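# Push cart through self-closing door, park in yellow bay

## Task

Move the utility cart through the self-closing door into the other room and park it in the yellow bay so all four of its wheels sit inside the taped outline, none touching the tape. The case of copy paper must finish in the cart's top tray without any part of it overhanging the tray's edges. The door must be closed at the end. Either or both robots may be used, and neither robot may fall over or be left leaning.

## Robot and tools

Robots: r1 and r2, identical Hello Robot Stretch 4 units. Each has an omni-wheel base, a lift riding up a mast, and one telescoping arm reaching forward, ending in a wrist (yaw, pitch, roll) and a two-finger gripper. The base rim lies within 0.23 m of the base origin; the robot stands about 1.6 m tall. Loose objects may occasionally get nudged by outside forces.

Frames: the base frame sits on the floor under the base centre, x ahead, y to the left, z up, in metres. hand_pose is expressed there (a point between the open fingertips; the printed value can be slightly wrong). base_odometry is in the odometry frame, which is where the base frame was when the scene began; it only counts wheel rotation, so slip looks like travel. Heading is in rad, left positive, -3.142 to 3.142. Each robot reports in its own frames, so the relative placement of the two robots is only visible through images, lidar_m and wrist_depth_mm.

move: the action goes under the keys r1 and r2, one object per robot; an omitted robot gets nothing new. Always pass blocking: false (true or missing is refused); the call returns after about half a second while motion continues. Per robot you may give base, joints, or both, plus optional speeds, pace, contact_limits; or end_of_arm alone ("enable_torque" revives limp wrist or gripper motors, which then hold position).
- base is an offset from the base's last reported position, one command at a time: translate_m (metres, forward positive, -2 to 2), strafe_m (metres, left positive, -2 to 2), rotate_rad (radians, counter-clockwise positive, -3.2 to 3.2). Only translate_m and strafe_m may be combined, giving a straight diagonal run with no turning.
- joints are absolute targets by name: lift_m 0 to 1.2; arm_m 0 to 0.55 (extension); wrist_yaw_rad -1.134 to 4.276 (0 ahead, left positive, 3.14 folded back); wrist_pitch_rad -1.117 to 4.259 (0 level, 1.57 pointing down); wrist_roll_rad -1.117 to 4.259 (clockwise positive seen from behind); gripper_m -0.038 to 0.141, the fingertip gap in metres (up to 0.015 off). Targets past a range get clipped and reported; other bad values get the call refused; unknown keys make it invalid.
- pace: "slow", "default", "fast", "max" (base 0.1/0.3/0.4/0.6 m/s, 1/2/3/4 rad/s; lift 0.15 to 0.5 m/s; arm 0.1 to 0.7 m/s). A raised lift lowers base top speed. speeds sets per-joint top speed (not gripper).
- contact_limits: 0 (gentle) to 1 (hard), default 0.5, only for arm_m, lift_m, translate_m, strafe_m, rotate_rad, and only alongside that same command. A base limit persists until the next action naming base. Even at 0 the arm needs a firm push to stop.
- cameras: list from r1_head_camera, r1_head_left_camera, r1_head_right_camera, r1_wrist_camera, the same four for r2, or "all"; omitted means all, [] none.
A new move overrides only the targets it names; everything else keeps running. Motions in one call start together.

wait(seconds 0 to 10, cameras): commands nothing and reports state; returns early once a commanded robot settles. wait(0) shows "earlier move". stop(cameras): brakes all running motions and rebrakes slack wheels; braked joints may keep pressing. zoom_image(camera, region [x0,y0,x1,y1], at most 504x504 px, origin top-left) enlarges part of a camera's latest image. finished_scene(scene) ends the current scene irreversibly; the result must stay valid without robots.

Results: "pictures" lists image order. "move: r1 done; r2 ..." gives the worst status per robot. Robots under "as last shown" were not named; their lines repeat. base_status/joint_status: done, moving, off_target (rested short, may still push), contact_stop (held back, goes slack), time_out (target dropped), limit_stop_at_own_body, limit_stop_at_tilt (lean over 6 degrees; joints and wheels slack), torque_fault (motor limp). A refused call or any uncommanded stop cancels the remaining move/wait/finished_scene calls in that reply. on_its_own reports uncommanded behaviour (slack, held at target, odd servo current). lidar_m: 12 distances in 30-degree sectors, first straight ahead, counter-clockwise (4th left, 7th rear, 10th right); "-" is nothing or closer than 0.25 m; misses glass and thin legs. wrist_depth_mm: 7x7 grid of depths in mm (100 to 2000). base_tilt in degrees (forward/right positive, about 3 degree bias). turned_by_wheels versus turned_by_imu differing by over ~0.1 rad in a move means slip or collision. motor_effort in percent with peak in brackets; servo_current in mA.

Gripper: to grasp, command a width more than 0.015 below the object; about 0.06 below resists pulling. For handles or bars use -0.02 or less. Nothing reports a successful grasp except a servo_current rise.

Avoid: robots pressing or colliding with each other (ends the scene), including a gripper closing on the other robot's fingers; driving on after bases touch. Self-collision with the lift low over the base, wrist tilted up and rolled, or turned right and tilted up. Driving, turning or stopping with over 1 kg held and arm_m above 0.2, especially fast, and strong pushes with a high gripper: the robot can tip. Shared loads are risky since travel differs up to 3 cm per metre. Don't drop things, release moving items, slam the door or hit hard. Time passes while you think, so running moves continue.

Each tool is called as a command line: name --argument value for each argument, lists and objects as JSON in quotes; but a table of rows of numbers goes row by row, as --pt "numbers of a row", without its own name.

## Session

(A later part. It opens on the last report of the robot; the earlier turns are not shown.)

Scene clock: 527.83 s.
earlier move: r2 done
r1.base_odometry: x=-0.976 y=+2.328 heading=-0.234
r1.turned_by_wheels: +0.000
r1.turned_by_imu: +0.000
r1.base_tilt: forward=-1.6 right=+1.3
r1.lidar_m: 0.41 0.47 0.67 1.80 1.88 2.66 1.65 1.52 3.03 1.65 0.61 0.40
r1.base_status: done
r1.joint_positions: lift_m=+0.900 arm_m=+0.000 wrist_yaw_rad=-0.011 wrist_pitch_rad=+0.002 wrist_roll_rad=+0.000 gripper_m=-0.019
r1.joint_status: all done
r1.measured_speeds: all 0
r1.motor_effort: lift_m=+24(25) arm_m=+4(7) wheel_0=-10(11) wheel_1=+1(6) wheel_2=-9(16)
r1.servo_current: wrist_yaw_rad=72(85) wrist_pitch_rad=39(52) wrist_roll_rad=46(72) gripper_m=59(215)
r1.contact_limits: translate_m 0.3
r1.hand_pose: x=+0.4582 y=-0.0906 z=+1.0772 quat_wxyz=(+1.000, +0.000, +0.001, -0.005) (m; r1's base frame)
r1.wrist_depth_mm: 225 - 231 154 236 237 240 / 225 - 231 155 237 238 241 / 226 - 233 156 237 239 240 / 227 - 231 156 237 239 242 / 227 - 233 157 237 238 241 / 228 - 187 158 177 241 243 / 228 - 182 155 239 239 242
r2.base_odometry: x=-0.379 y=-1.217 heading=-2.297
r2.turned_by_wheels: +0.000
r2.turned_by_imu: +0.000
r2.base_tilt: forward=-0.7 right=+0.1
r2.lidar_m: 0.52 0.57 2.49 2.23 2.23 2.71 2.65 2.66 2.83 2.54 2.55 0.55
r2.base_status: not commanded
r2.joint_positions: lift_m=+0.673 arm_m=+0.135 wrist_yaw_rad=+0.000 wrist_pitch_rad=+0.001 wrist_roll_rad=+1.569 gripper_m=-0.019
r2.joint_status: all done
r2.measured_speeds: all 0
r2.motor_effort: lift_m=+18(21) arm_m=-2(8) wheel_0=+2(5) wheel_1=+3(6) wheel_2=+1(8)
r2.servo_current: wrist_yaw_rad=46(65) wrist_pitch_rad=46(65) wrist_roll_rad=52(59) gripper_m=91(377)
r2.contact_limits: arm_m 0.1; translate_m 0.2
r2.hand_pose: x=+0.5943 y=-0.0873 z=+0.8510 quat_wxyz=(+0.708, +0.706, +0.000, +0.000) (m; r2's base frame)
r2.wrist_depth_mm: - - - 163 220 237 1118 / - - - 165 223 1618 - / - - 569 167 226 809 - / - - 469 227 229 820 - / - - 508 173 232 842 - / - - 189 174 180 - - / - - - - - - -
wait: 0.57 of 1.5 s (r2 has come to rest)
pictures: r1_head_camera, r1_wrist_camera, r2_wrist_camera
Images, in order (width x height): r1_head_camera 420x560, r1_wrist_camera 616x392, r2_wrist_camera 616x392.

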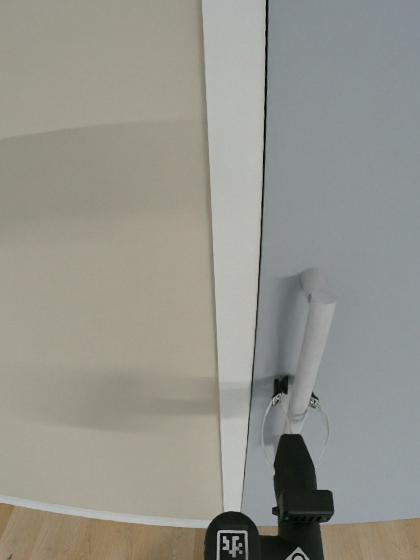

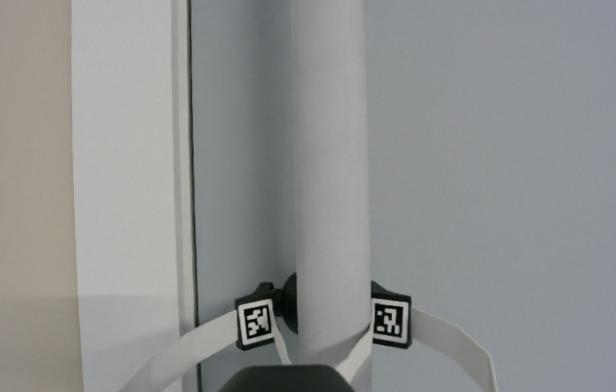

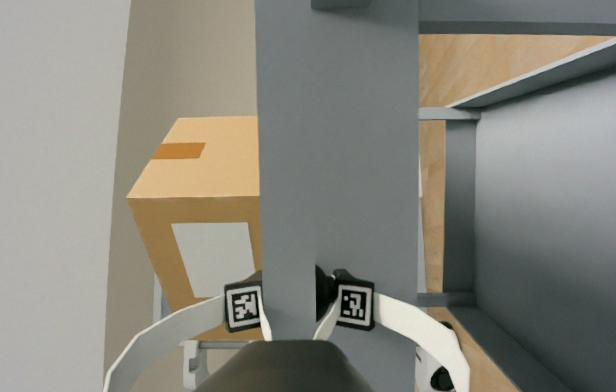

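move --blocking false --r1 '{"base": {"translate_m":-0.055,"strafe_m":-0.03},"contact_limits":{"translate_m":0.8}}' --cameras '[]'

wait --seconds 1.5 --cameras '[]'

move --blocking false --r1 '{"base": {"rotate_rad":0.12},"contact_limits":{"rotate_rad":1.0}}' --cameras '[]'

wait --seconds 1.5 --cameras '["r1_wrist_camera","r1_head_camera","r1_head_left_camera"]'

Scene clock: 555.00 s.
move: r1 moving
r1.base_odometry: x=-1.010 y=+2.318 heading=-0.234
r1.turned_by_wheels: +0.000
r1.turned_by_imu: -0.016
r1.base_tilt: forward=-1.3 right=+1.5
r1.lidar_m: 0.36 0.48 0.68 1.83 1.92 2.65 1.66 1.53 3.00 1.84 0.67 0.44
r1.base_status: translate_m moving; strafe_m moving
r1.joint_positions: lift_m=+0.900 arm_m=+0.000 wrist_yaw_rad=-0.004 wrist_pitch_rad=+0.002 wrist_roll_rad=+0.000 gripper_m=-0.019
r1.joint_status: not commanded
r1.measured_speeds: translate_m=-0.114 strafe_m=-0.059 rotate_rad=+0.011 lift_m=+0.000 arm_m=+0.000 wrist_yaw_rad=+0.075 wrist_pitch_rad=-0.001 wrist_roll_rad=+0.000
r1.motor_effort: lift_m=+24(24) arm_m=-5(5) wheel_0=-17(17) wheel_1=-5(11) wheel_2=+11(11)
r1.servo_current: wrist_yaw_rad=52(85) wrist_pitch_rad=39(46) wrist_roll_rad=46(59) gripper_m=59(65)
r1.contact_limits: translate_m 0.8
r1.hand_pose: x=+0.4590 y=-0.0887 z=+1.0772 quat_wxyz=(+1.000, +0.000, +0.001, -0.002) (m; r1's base frame)
r1.wrist_depth_mm: 243 - 247 170 250 251 253 / 244 - 248 171 251 252 254 / 245 - 249 172 252 253 255 / 245 - 249 172 252 254 255 / 247 - 250 173 253 253 256 / 246 - 249 170 183 256 256 / 247 - 251 170 254 255 256
r2: as last shown
r2.base_tilt: forward=-0.7 right=+0.0
r2.lidar_m: 0.53 0.58 2.46 2.23 2.20 2.72 2.65 2.68 2.84 2.52 2.54 0.55
r2.motor_effort: lift_m=+18(18) arm_m=-4(4) wheel_0=+2(3) wheel_1=+3(3) wheel_2=+0(1)
r2.servo_current: wrist_yaw_rad=39(52) wrist_pitch_rad=39(46) wrist_roll_rad=52(59) gripper_m=91(104)
r2.contact_limits: arm_m 0.1; translate_m 0.2
r2.wrist_depth_mm: - - - 163 220 236 1118 / - - - 165 222 1618 - / - - 564 168 225 820 - / - - 473 229 229 820 - / - - 508 172 231 831 - / - - 188 175 179 - - / - - - - - - -
pictures: none
No camera images: "cameras" was empty.

Scene clock: 555.83 s.
earlier move: r1 done
r1.base_odometry: x=-1.036 y=+2.311 heading=-0.234
r1.turned_by_wheels: +0.000
r1.turned_by_imu: -0.046
r1.base_tilt: forward=-1.5 right=+1.3
r1.lidar_m: 0.38 0.50 0.69 1.74 1.87 2.51 1.77 1.52 3.06 2.27 0.72 0.49
r1.base_status: done
r1.joint_positions: lift_m=+0.900 arm_m=+0.000 wrist_yaw_rad=+0.000 wrist_pitch_rad=+0.002 wrist_roll_rad=+0.000 gripper_m=-0.019
r1.joint_status: not commanded
r1.measured_speeds: all 0
r1.motor_effort: lift_m=+24(24) arm_m=-5(5) wheel_0=-6(17) wheel_1=-3(13) wheel_2=+7(13)
r1.servo_current: wrist_yaw_rad=46(85) wrist_pitch_rad=39(46) wrist_roll_rad=52(65) gripper_m=52(65)
r1.contact_limits: translate_m 0.8
r1.hand_pose: x=+0.4594 y=-0.0874 z=+1.0772 quat_wxyz=(+1.000, +0.000, +0.001, +0.000) (m; r1's base frame)
r1.wrist_depth_mm: 266 - 245 169 252 253 256 / 267 - 245 169 251 255 257 / 267 - 246 169 252 255 258 / 271 - 247 170 252 256 258 / 270 - 248 171 253 256 259 / 270 - 208 170 253 258 260 / 270 142 248 168 254 259 262
r2.base_odometry: x=-0.379 y=-1.217 heading=-2.297
r2.turned_by_wheels: +0.000
r2.turned_by_imu: +0.000
r2.base_tilt: forward=-0.7 right=+0.1
r2.lidar_m: 0.54 0.58 2.50 2.22 2.22 2.74 2.62 2.64 2.81 2.52 2.54 0.56
r2.base_status: not commanded
r2.joint_positions: lift_m=+0.673 arm_m=+0.135 wrist_yaw_rad=+0.000 wrist_pitch_rad=+0.001 wrist_roll_rad=+1.569 gripper_m=-0.019
r2.joint_status: not commanded
r2.measured_speeds: all 0
r2.motor_effort: lift_m=+18(18) arm_m=-3(4) wheel_0=+3(3) wheel_1=+3(3) wheel_2=+0(1)
r2.servo_current: wrist_yaw_rad=46(59) wrist_pitch_rad=46(46) wrist_roll_rad=52(59) gripper_m=85(104)
r2.contact_limits: arm_m 0.1; translate_m 0.2
r2.hand_pose: x=+0.5943 y=-0.0873 z=+0.8510 quat_wxyz=(+0.708, +0.706, +0.000, +0.000) (m; r2's base frame)
r2.wrist_depth_mm: - - - 163 219 236 1138 / - - - 165 223 1618 - / - - 569 168 226 820 - / - - 469 228 229 831 - / - - 504 172 233 842 - / - - 187 175 179 - - / - - - - - - -
wait: 0.83 of 1.5 s (r1 has come to rest)
pictures: none
No camera images: "cameras" was empty.

Scene clock: 556.33 s.
move: r1 moving
r1.base_odometry: x=-1.036 y=+2.311 heading=-0.117
r1.turned_by_wheels: +0.117
r1.turned_by_imu: +0.099
r1.base_tilt: forward=-1.4 right=+1.4
r1.lidar_m: 0.42 0.50 0.76 1.81 1.93 2.79 1.53 1.50 2.98 1.55 0.64 0.39
r1.base_status: rotate_rad moving
r1.joint_positions: lift_m=+0.900 arm_m=+0.000 wrist_yaw_rad=-0.011 wrist_pitch_rad=+0.002 wrist_roll_rad=+0.000 gripper_m=-0.019
r1.joint_status: not commanded
r1.measured_speeds: translate_m=+0.000 strafe_m=-0.001 rotate_rad=+0.028 lift_m=+0.000 arm_m=+0.000 wrist_yaw_rad=-0.008 wrist_pitch_rad=+0.000 wrist_roll_rad=+0.000
r1.motor_effort: lift_m=+24(24) arm_m=-5(5) wheel_0=-25(25) wheel_1=-2(9) wheel_2=-4(5)
r1.servo_current: wrist_yaw_rad=78(78) wrist_pitch_rad=46(46) wrist_roll_rad=39(59) gripper_m=52(59)
r1.contact_limits: rotate_rad 1
r1.hand_pose: x=+0.4584 y=-0.0906 z=+1.0772 quat_wxyz=(+1.000, +0.000, +0.001, -0.006) (m; r1's base frame)
r1.wrist_depth_mm: 263 - 241 176 245 247 249 / 263 264 242 177 246 247 249 / 265 263 242 243 246 249 250 / 265 265 243 244 247 250 250 / 265 267 243 245 247 248 251 / 267 266 185 198 175 249 251 / 265 266 178 169 248 249 254
r2: as last shown
r2.lidar_m: 0.53 0.57 2.48 2.23 2.24 2.71 2.64 2.66 2.83 2.51 2.54 0.55
r2.motor_effort: lift_m=+18(18) arm_m=-4(4) wheel_0=+3(3) wheel_1=+3(3) wheel_2=+0(1)
r2.servo_current: wrist_yaw_rad=33(65) wrist_pitch_rad=39(46) wrist_roll_rad=59(59) gripper_m=91(91)
r2.contact_limits: arm_m 0.1; translate_m 0.2
r2.wrist_depth_mm: - - - 163 220 236 1118 / - - - 165 223 1576 - / - - 574 168 226 820 - / - - 469 228 229 820 - / - - 508 173 233 831 - / - - 187 175 180 - - / - - - - - - -
pictures: none
No camera images: "cameras" was empty.

Scene clock: 556.63 s.
earlier move: r1 done
r1.base_odometry: x=-1.036 y=+2.311 heading=-0.117
r1.turned_by_wheels: +0.000
r1.turned_by_imu: -0.046
r1.base_tilt: forward=-1.4 right=+1.4
r1.lidar_m: 0.40 0.49 0.71 1.79 1.89 2.60 1.71 1.50 3.01 1.80 0.66 0.37
r1.base_status: done
r1.joint_positions: lift_m=+0.900 arm_m=+0.000 wrist_yaw_rad=-0.011 wrist_pitch_rad=+0.002 wrist_roll_rad=+0.000 gripper_m=-0.019
r1.joint_status: not commanded
r1.measured_speeds: all 0
r1.motor_effort: lift_m=+24(24) arm_m=-5(5) wheel_0=-26(27) wheel_1=-2(9) wheel_2=-4(5)
r1.servo_current: wrist_yaw_rad=65(85) wrist_pitch_rad=39(46) wrist_roll_rad=59(59) gripper_m=59(59)
r1.contact_limits: rotate_rad 1
r1.hand_pose: x=+0.4584 y=-0.0906 z=+1.0772 quat_wxyz=(+1.000, +0.000, +0.001, -0.006) (m; r1's base frame)
r1.wrist_depth_mm: 253 - 239 168 248 250 254 / 254 - 240 169 248 251 255 / 254 - 241 170 248 253 256 / 254 - 242 170 249 252 257 / 255 - 243 171 249 253 255 / 256 - 186 172 177 254 258 / 257 136 182 167 251 253 257
r2.base_odometry: x=-0.379 y=-1.217 heading=-2.297
r2.turned_by_wheels: +0.000
r2.turned_by_imu: +0.000
r2.base_tilt: forward=-0.7 right=+0.1
r2.lidar_m: 0.53 0.58 2.49 2.22 2.24 2.70 2.65 2.67 2.81 2.54 2.56 0.56
r2.base_status: not commanded
r2.joint_positions: lift_m=+0.673 arm_m=+0.135 wrist_yaw_rad=+0.000 wrist_pitch_rad=+0.001 wrist_roll_rad=+1.569 gripper_m=-0.019
r2.joint_status: not commanded
r2.measured_speeds: all 0
r2.motor_effort: lift_m=+18(18) arm_m=-4(4) wheel_0=+2(3) wheel_1=+3(4) wheel_2=+0(1)
r2.servo_current: wrist_yaw_rad=52(65) wrist_pitch_rad=39(46) wrist_roll_rad=39(59) gripper_m=98(98)
r2.contact_limits: arm_m 0.1; translate_m 0.2
r2.hand_pose: x=+0.5943 y=-0.0873 z=+0.8510 quat_wxyz=(+0.708, +0.706, +0.000, +0.000) (m; r2's base frame)
r2.wrist_depth_mm: - - - 163 220 236 1118 / - - - 166 223 1618 - / - - 574 168 225 831 - / - - 473 229 229 831 - / - - 504 173 232 842 - / - - 188 175 180 - - / - - - - - - -
wait: 0.30 of 1.5 s (r1 has come to rest)
pictures: r1_head_camera, r1_head_left_camera, r1_wrist_camera
Images, in order (width x height): r1_head_camera 420x560, r1_head_left_camera 420x672, r1_wrist_camera 616x392.

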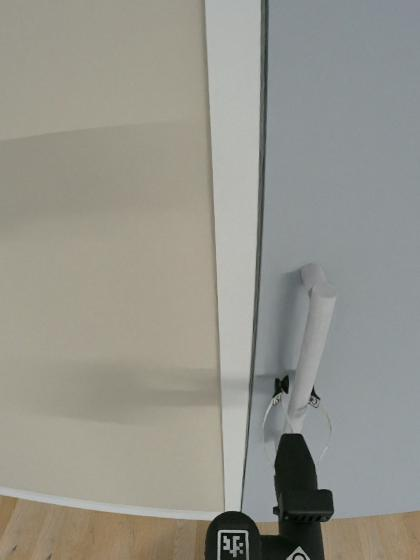

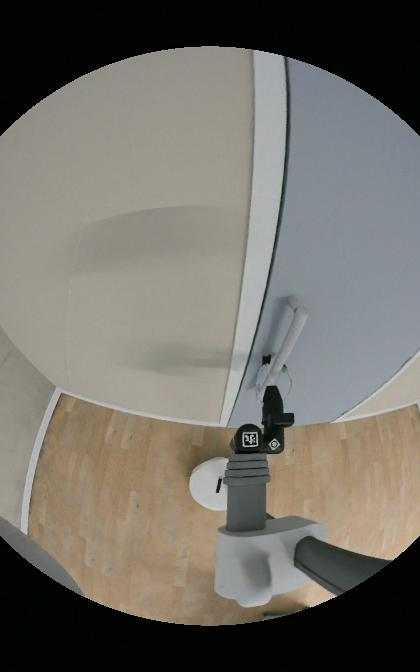

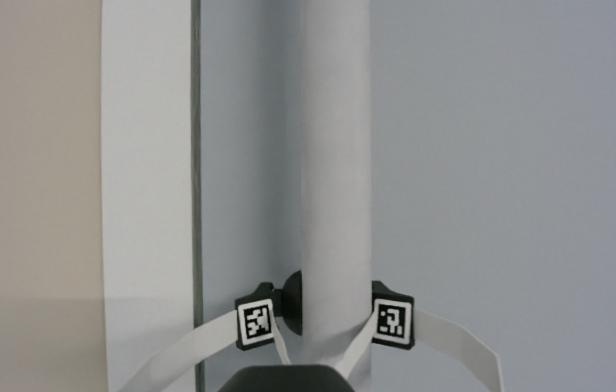

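move --blocking false --r1 '{"base": {"translate_m":-0.2,"strafe_m":-0.03},"pace":"slow","contact_limits":{"translate_m":0.8}}' --cameras '[]'

wait --seconds 4 --cameras '["r1_wrist_camera","r1_head_camera","r1_head_left_camera"]'

Scene clock: 564.50 s.
move: r1 moving
r1.base_odometry: x=-1.049 y=+2.310 heading=-0.117
r1.turned_by_wheels: +0.000
r1.turned_by_imu: -0.242
r1.base_tilt: forward=-1.3 right=+1.4
r1.lidar_m: 0.39 0.43 0.53 0.96 1.75 2.08 3.79 1.58 3.41 2.99 0.84 0.49
r1.base_status: translate_m moving; strafe_m moving
r1.joint_positions: lift_m=+0.900 arm_m=+0.000 wrist_yaw_rad=-0.002 wrist_pitch_rad=+0.002 wrist_roll_rad=+0.000 gripper_m=-0.019
r1.joint_status: not commanded
r1.measured_speeds: translate_m=-0.049 strafe_m=-0.007 rotate_rad=+0.002 lift_m=+0.000 arm_m=+0.000 wrist_yaw_rad=+0.020 wrist_pitch_rad=+0.000 wrist_roll_rad=+0.000
r1.motor_effort: lift_m=+24(24) arm_m=-5(5) wheel_0=-16(19) wheel_1=-3(4) wheel_2=+14(14)
r1.servo_current: wrist_yaw_rad=59(59) wrist_pitch_rad=39(46) wrist_roll_rad=72(72) gripper_m=46(65)
r1.contact_limits: translate_m 0.8
r1.hand_pose: x=+0.4592 y=-0.0880 z=+1.0772 quat_wxyz=(+1.000, +0.000, +0.001, -0.001) (m; r1's base frame)
r1.wrist_depth_mm: - - 239 172 265 279 291 / 214 233 240 173 265 279 293 / 216 234 240 173 265 281 294 / 216 - 241 174 265 281 294 / 216 234 242 174 266 281 297 / 217 236 206 171 183 283 297 / - 141 238 170 264 137 297
r2: as last shown
r2.turned_by_imu: +0.001
r2.base_tilt: forward=-0.7 right=+0.0
r2.lidar_m: 0.55 0.58 2.52 2.24 2.20 2.75 2.65 2.66 2.79 2.53 2.53 0.54
r2.motor_effort: lift_m=+18(18) arm_m=-4(4) wheel_0=+2(3) wheel_1=+3(3) wheel_2=+0(1)
r2.servo_current: wrist_yaw_rad=46(52) wrist_pitch_rad=39(46) wrist_roll_rad=59(59) gripper_m=91(98)
r2.contact_limits: arm_m 0.1; translate_m 0.2
r2.wrist_depth_mm: - - - 163 220 236 1098 / - - - 165 223 1661 - / - - 569 168 226 809 - / - - 473 227 229 820 - / - - 504 173 233 831 - / - - 188 175 180 - - / - - - - - - -
pictures: none
No camera images: "cameras" was empty.

Scene clock: 567.30 s.
earlier move: r1 done
r1.base_odometry: x=-1.238 y=+2.304 heading=-0.115
r1.turned_by_wheels: +0.002
r1.turned_by_imu: -0.585
r1.base_tilt: forward=-1.5 right=+1.3
r1.lidar_m: 0.39 0.44 0.44 0.51 0.89 1.58 1.84 3.19 1.63 1.73 3.12 0.74
r1.base_status: done
r1.joint_positions: lift_m=+0.900 arm_m=+0.000 wrist_yaw_rad=+0.011 wrist_pitch_rad=+0.002 wrist_roll_rad=+0.000 gripper_m=-0.019
r1.joint_status: not commanded
r1.measured_speeds: all 0
r1.motor_effort: lift_m=+24(24) arm_m=-8(9) wheel_0=+1(19) wheel_1=-3(21) wheel_2=+18(19)
r1.servo_current: wrist_yaw_rad=59(78) wrist_pitch_rad=39(46) wrist_roll_rad=46(72) gripper_m=59(65)
r1.contact_limits: translate_m 0.8
r1.hand_pose: x=+0.4606 y=-0.0844 z=+1.0772 quat_wxyz=(+1.000, +0.000, +0.001, +0.005) (m; r1's base frame)
r1.wrist_depth_mm: 187 196 234 179 449 - - / 187 196 235 180 452 - - / 187 197 236 181 445 - - / 188 196 243 181 445 - - / 190 197 243 181 445 - - / 314 196 189 182 452 - - / 195 162 228 180 163 - -
r2.base_odometry: x=-0.379 y=-1.217 heading=-2.297
r2.turned_by_wheels: +0.000
r2.turned_by_imu: +0.000
r2.base_tilt: forward=-0.6 right=+0.0
r2.lidar_m: 0.54 0.58 2.50 2.21 2.24 2.71 2.63 2.63 2.83 2.51 2.55 0.55
r2.base_status: not commanded
r2.joint_positions: lift_m=+0.673 arm_m=+0.135 wrist_yaw_rad=+0.000 wrist_pitch_rad=+0.001 wrist_roll_rad=+1.569 gripper_m=-0.019
r2.joint_status: not commanded
r2.measured_speeds: all 0
r2.motor_effort: lift_m=+18(18) arm_m=-3(4) wheel_0=+3(3) wheel_1=+3(3) wheel_2=+1(1)
r2.servo_current: wrist_yaw_rad=46(59) wrist_pitch_rad=39(46) wrist_roll_rad=39(65) gripper_m=91(98)
r2.contact_limits: arm_m 0.1; translate_m 0.2
r2.hand_pose: x=+0.5943 y=-0.0873 z=+0.8510 quat_wxyz=(+0.708, +0.706, +0.000, +0.000) (m; r2's base frame)
r2.wrist_depth_mm: - - - 163 220 236 1118 / - - - 165 223 1618 - / - - 569 168 225 820 - / - - 469 229 229 820 - / - - 504 173 232 831 - / - - 187 176 179 - - / - - - - - - -
wait: 2.80 of 4 s (r1 has come to rest)
pictures: r1_head_camera, r1_head_left_camera, r1_wrist_camera
Images, in order (width x height): r1_head_camera 420x560, r1_head_left_camera 420x672, r1_wrist_camera 616x392.

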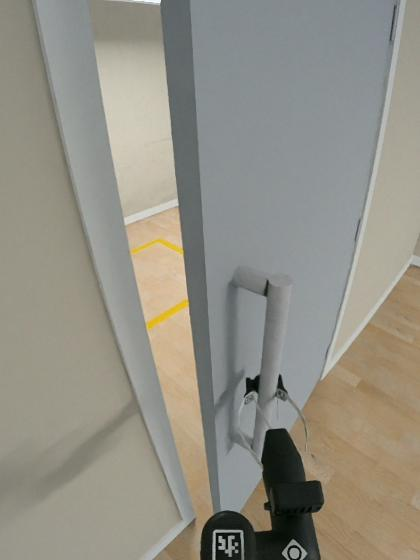

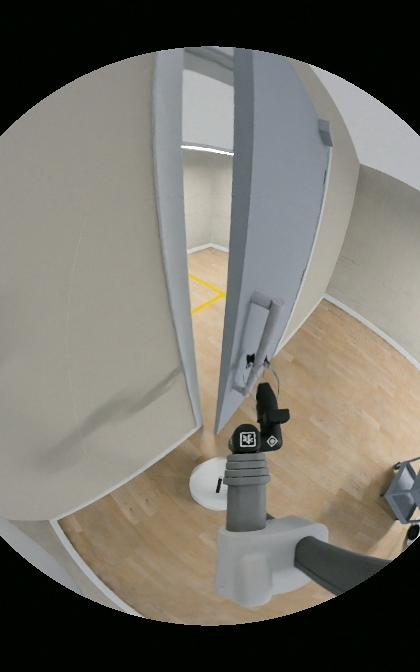

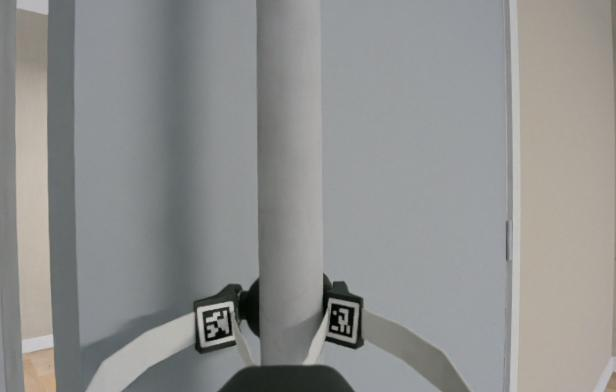

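move --blocking false --r1 '{"base": {"strafe_m":-0.1},"contact_limits":{"strafe_m":0.8}}' --cameras '[]'

wait --seconds 1.5 --cameras '[]'

move --blocking false --r1 '{"base": {"rotate_rad":0.2},"contact_limits":{"rotate_rad":1.0}}' --cameras '[]'

wait --seconds 1 --cameras '["r1_head_camera","r1_head_left_camera"]'

Scene clock: 596.53 s.
move: r1 moving
r1.base_odometry: x=-1.242 y=+2.268 heading=-0.113
r1.turned_by_wheels: +0.002
r1.turned_by_imu: +0.006
r1.base_tilt: forward=-1.5 right=+1.2
r1.lidar_m: 0.38 0.46 0.46 0.54 0.91 1.59 1.86 3.27 1.59 1.70 3.10 0.81
r1.base_status: strafe_m moving
r1.joint_positions: lift_m=+0.900 arm_m=+0.000 wrist_yaw_rad=+0.017 wrist_pitch_rad=+0.002 wrist_roll_rad=+0.000 gripper_m=-0.019
r1.joint_status: not commanded
r1.measured_speeds: translate_m=+0.000 strafe_m=-0.139 rotate_rad=-0.007 lift_m=+0.000 arm_m=-0.002 wrist_yaw_rad=+0.005 wrist_pitch_rad=+0.000 wrist_roll_rad=+0.000
r1.motor_effort: lift_m=+24(24) arm_m=-8(9) wheel_0=+22(22) wheel_1=-7(11) wheel_2=+15(17)
r1.servo_current: wrist_yaw_rad=91(104) wrist_pitch_rad=39(52) wrist_roll_rad=39(59) gripper_m=59(59)
r1.contact_limits: strafe_m 0.8
r1.hand_pose: x=+0.4611 y=-0.0826 z=+1.0772 quat_wxyz=(+1.000, +0.000, +0.001, +0.008) (m; r1's base frame)
r1.wrist_depth_mm: 179 204 229 336 452 - - / 179 204 229 338 455 - - / 179 204 229 334 452 - - / 180 204 227 334 452 - - / 179 204 229 334 449 - - / 176 198 179 183 452 - - / 178 166 227 177 139 - -
r2: as last shown
r2.base_tilt: forward=-0.7 right=+0.1
r2.lidar_m: 0.53 0.61 2.50 2.21 2.23 2.69 2.65 2.64 2.84 2.52 2.53 0.56
r2.motor_effort: lift_m=+18(18) arm_m=-4(4) wheel_0=+2(2) wheel_1=+3(3) wheel_2=+1(1)
r2.servo_current: wrist_yaw_rad=46(59) wrist_pitch_rad=39(52) wrist_roll_rad=52(59) gripper_m=85(98)
r2.contact_limits: arm_m 0.1; translate_m 0.2
r2.wrist_depth_mm: - - - 163 220 236 1098 / - - - 165 223 1661 - / - - 569 167 225 820 - / - - 473 228 229 820 - / - - 504 173 232 842 - / - - 188 175 180 - - / - - - - - - -
pictures: none
No camera images: "cameras" was empty.

Scene clock: 598.03 s.
earlier move: r1 moving
r1.base_odometry: x=-1.249 y=+2.205 heading=-0.113
r1.turned_by_wheels: +0.000
r1.turned_by_imu: +0.086
r1.base_tilt: forward=-1.6 right=+1.1
r1.lidar_m: 0.37 0.48 0.49 0.60 1.19 1.68 2.05 4.08 1.56 1.88 3.03 0.72
r1.base_status: strafe_m moving
r1.joint_positions: lift_m=+0.900 arm_m=+0.000 wrist_yaw_rad=+0.023 wrist_pitch_rad=+0.002 wrist_roll_rad=+0.000 gripper_m=-0.019
r1.joint_status: not commanded
r1.measured_speeds: translate_m=-0.005 strafe_m=+0.004 rotate_rad=+0.002 lift_m=+0.000 arm_m=+0.000 wrist_yaw_rad=+0.000 wrist_pitch_rad=+0.000 wrist_roll_rad=+0.000
r1.motor_effort: lift_m=+24(24) arm_m=+4(9) wheel_0=+21(28) wheel_1=+6(11) wheel_2=+7(18)
r1.servo_current: wrist_yaw_rad=143(156) wrist_pitch_rad=39(52) wrist_roll_rad=59(59) gripper_m=59(65)
r1.contact_limits: strafe_m 0.8
r1.hand_pose: x=+0.4612 y=-0.0808 z=+1.0772 quat_wxyz=(+1.000, +0.000, +0.001, +0.011) (m; r1's base frame)
r1.wrist_depth_mm: 185 198 153 314 407 530 - / 185 202 160 312 404 521 - / 181 204 267 310 407 525 - / 186 208 159 312 407 521 - / 186 202 153 310 407 517 - / 181 169 154 205 407 521 - / 150 163 153 283 158 - -
r2.base_odometry: x=-0.379 y=-1.217 heading=-2.297
r2.turned_by_wheels: +0.000
r2.turned_by_imu: +0.000
r2.base_tilt: forward=-0.7 right=+0.1
r2.lidar_m: 0.53 0.58 2.50 2.22 2.21 2.73 2.64 2.64 2.79 2.52 2.54 0.52
r2.base_status: not commanded
r2.joint_positions: lift_m=+0.673 arm_m=+0.135 wrist_yaw_rad=+0.000 wrist_pitch_rad=+0.001 wrist_roll_rad=+1.569 gripper_m=-0.019
r2.joint_status: not commanded
r2.measured_speeds: all 0
r2.motor_effort: lift_m=+18(18) arm_m=-4(4) wheel_0=+2(3) wheel_1=+3(3) wheel_2=+0(1)
r2.servo_current: wrist_yaw_rad=46(59) wrist_pitch_rad=46(52) wrist_roll_rad=46(59) gripper_m=91(104)
r2.contact_limits: arm_m 0.1; translate_m 0.2
r2.hand_pose: x=+0.5943 y=-0.0873 z=+0.8510 quat_wxyz=(+0.708, +0.706, +0.000, +0.000) (m; r2's base frame)
r2.wrist_depth_mm: - - - 163 220 236 1118 / - - - 165 224 1618 - / - - 569 167 226 820 - / - - 469 227 229 820 - / - - 504 173 233 831 - / - - 188 175 180 - - / - - - - - - -
wait: 1.50 s; no rest
pictures: none
No camera images: "cameras" was empty.

Scene clock: 598.53 s.
earlier move: r1 done
move: r1 moving
r1.base_odometry: x=-1.249 y=+2.205 heading=+0.066
r1.turned_by_wheels: +0.179
r1.turned_by_imu: +0.187
r1.base_tilt: forward=-1.6 right=+1.3
r1.lidar_m: 0.36 0.46 0.51 0.72 1.66 1.75 2.39 1.96 1.59 3.19 1.97 0.57
r1.base_status: rotate_rad moving
r1.joint_positions: lift_m=+0.900 arm_m=+0.000 wrist_yaw_rad=+0.017 wrist_pitch_rad=+0.002 wrist_roll_rad=+0.000 gripper_m=-0.019
r1.joint_status: not commanded
r1.measured_speeds: translate_m=+0.002 strafe_m=-0.003 rotate_rad=+0.317 lift_m=+0.000 arm_m=+0.001 wrist_yaw_rad=-0.049 wrist_pitch_rad=+0.000 wrist_roll_rad=+0.000
r1.motor_effort: lift_m=+24(24) arm_m=+4(4) wheel_0=+5(19) wheel_1=+0(6) wheel_2=-1(6)
r1.servo_current: wrist_yaw_rad=98(150) wrist_pitch_rad=39(52) wrist_roll_rad=65(65) gripper_m=52(59)
r1.contact_limits: rotate_rad 1
r1.hand_pose: x=+0.4607 y=-0.0824 z=+1.0772 quat_wxyz=(+1.000, +0.000, +0.001, +0.009) (m; r1's base frame)
r1.wrist_depth_mm: 179 193 212 153 310 394 517 / 180 193 213 153 310 394 504 / 180 193 212 154 312 389 504 / 180 193 213 154 309 389 508 / 182 193 218 154 310 392 508 / - 193 188 157 301 392 504 / - 182 217 154 172 410 512
r2: as last shown
r2.base_tilt: forward=-0.6 right=+0.0
r2.lidar_m: 0.54 0.56 2.49 2.23 2.19 2.71 2.66 2.65 2.85 2.52 2.52 0.57
r2.servo_current: wrist_yaw_rad=52(52) wrist_pitch_rad=39(46) wrist_roll_rad=46(59) gripper_m=98(98)
r2.contact_limits: arm_m 0.1; translate_m 0.2
r2.wrist_depth_mm: - - - 163 220 237 1118 / - - - 165 223 1618 - / - - 564 167 226 809 - / - - 469 228 229 842 - / - - 504 173 231 831 - / - - 188 175 180 - - / - - - - - - -
pictures: none
No camera images: "cameras" was empty.

Scene clock: 599.23 s.
earlier move: r1 done
r1.base_odometry: x=-1.249 y=+2.205 heading=+0.088
r1.turned_by_wheels: +0.022
r1.turned_by_imu: +0.022
r1.base_tilt: forward=-1.6 right=+1.3
r1.lidar_m: 0.39 0.46 0.51 0.72 1.66 1.75 2.43 1.93 1.58 3.18 1.81 0.58
r1.base_status: done
r1.joint_positions: lift_m=+0.900 arm_m=+0.000 wrist_yaw_rad=+0.010 wrist_pitch_rad=+0.002 wrist_roll_rad=+0.000 gripper_m=-0.019
r1.joint_status: not commanded
r1.measured_speeds: translate_m=+0.000 strafe_m=+0.000 rotate_rad=+0.000 lift_m=+0.000 arm_m=+0.000 wrist_yaw_rad=+0.005 wrist_pitch_rad=+0.000 wrist_roll_rad=+0.000
r1.motor_effort: lift_m=+24(24) arm_m=-4(4) wheel_0=+2(19) wheel_1=-1(6) wheel_2=+10(10)
r1.servo_current: wrist_yaw_rad=65(150) wrist_pitch_rad=39(52) wrist_roll_rad=46(65) gripper_m=52(59)
r1.contact_limits: rotate_rad 1
r1.hand_pose: x=+0.4602 y=-0.0846 z=+1.0772 quat_wxyz=(+1.000, +0.000, +0.001, +0.005) (m; r1's base frame)
r1.wrist_depth_mm: - 208 228 169 320 389 480 / - 208 228 175 317 384 480 / - 208 226 168 319 387 477 / - 208 230 173 317 382 473 / - 207 231 172 315 387 477 / - 211 187 171 315 382 477 / - 154 225 168 179 397 477
r2.base_odometry: x=-0.379 y=-1.217 heading=-2.297
r2.turned_by_wheels: +0.000
r2.turned_by_imu: +0.000
r2.base_tilt: forward=-0.7 right=+0.1
r2.lidar_m: 0.55 0.57 2.48 2.22 2.22 2.73 2.65 2.64 2.80 2.53 2.54 0.55
r2.base_status: not commanded
r2.joint_positions: lift_m=+0.673 arm_m=+0.135 wrist_yaw_rad=+0.000 wrist_pitch_rad=+0.001 wrist_roll_rad=+1.569 gripper_m=-0.019
r2.joint_status: not commanded
r2.measured_speeds: all 0
r2.motor_effort: lift_m=+18(18) arm_m=-4(4) wheel_0=+2(3) wheel_1=+3(3) wheel_2=+0(1)
r2.servo_current: wrist_yaw_rad=46(59) wrist_pitch_rad=46(46) wrist_roll_rad=39(59) gripper_m=85(98)
r2.contact_limits: arm_m 0.1; translate_m 0.2
r2.hand_pose: x=+0.5943 y=-0.0873 z=+0.8510 quat_wxyz=(+0.708, +0.706, +0.000, +0.000) (m; r2's base frame)
r2.wrist_depth_mm: - - - 163 220 237 1118 / - - - 165 223 1618 - / - - 569 168 224 820 - / - - 469 228 229 831 - / - - 504 173 233 831 - / - - 188 176 180 - - / - - - - - - -
wait: 0.70 of 1 s (r1 has come to rest)
pictures: r1_head_camera, r1_head_left_camera
Images, in order (width x height): r1_head_camera 420x560, r1_head_left_camera 420x672.

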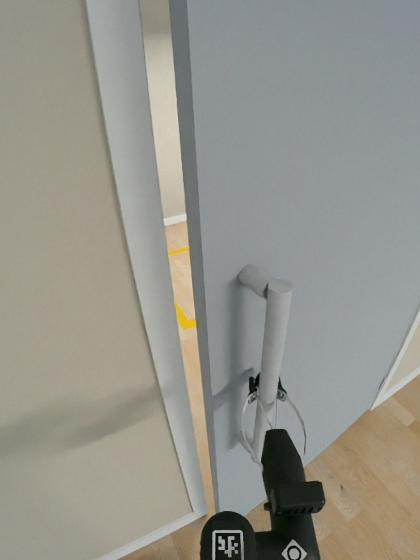

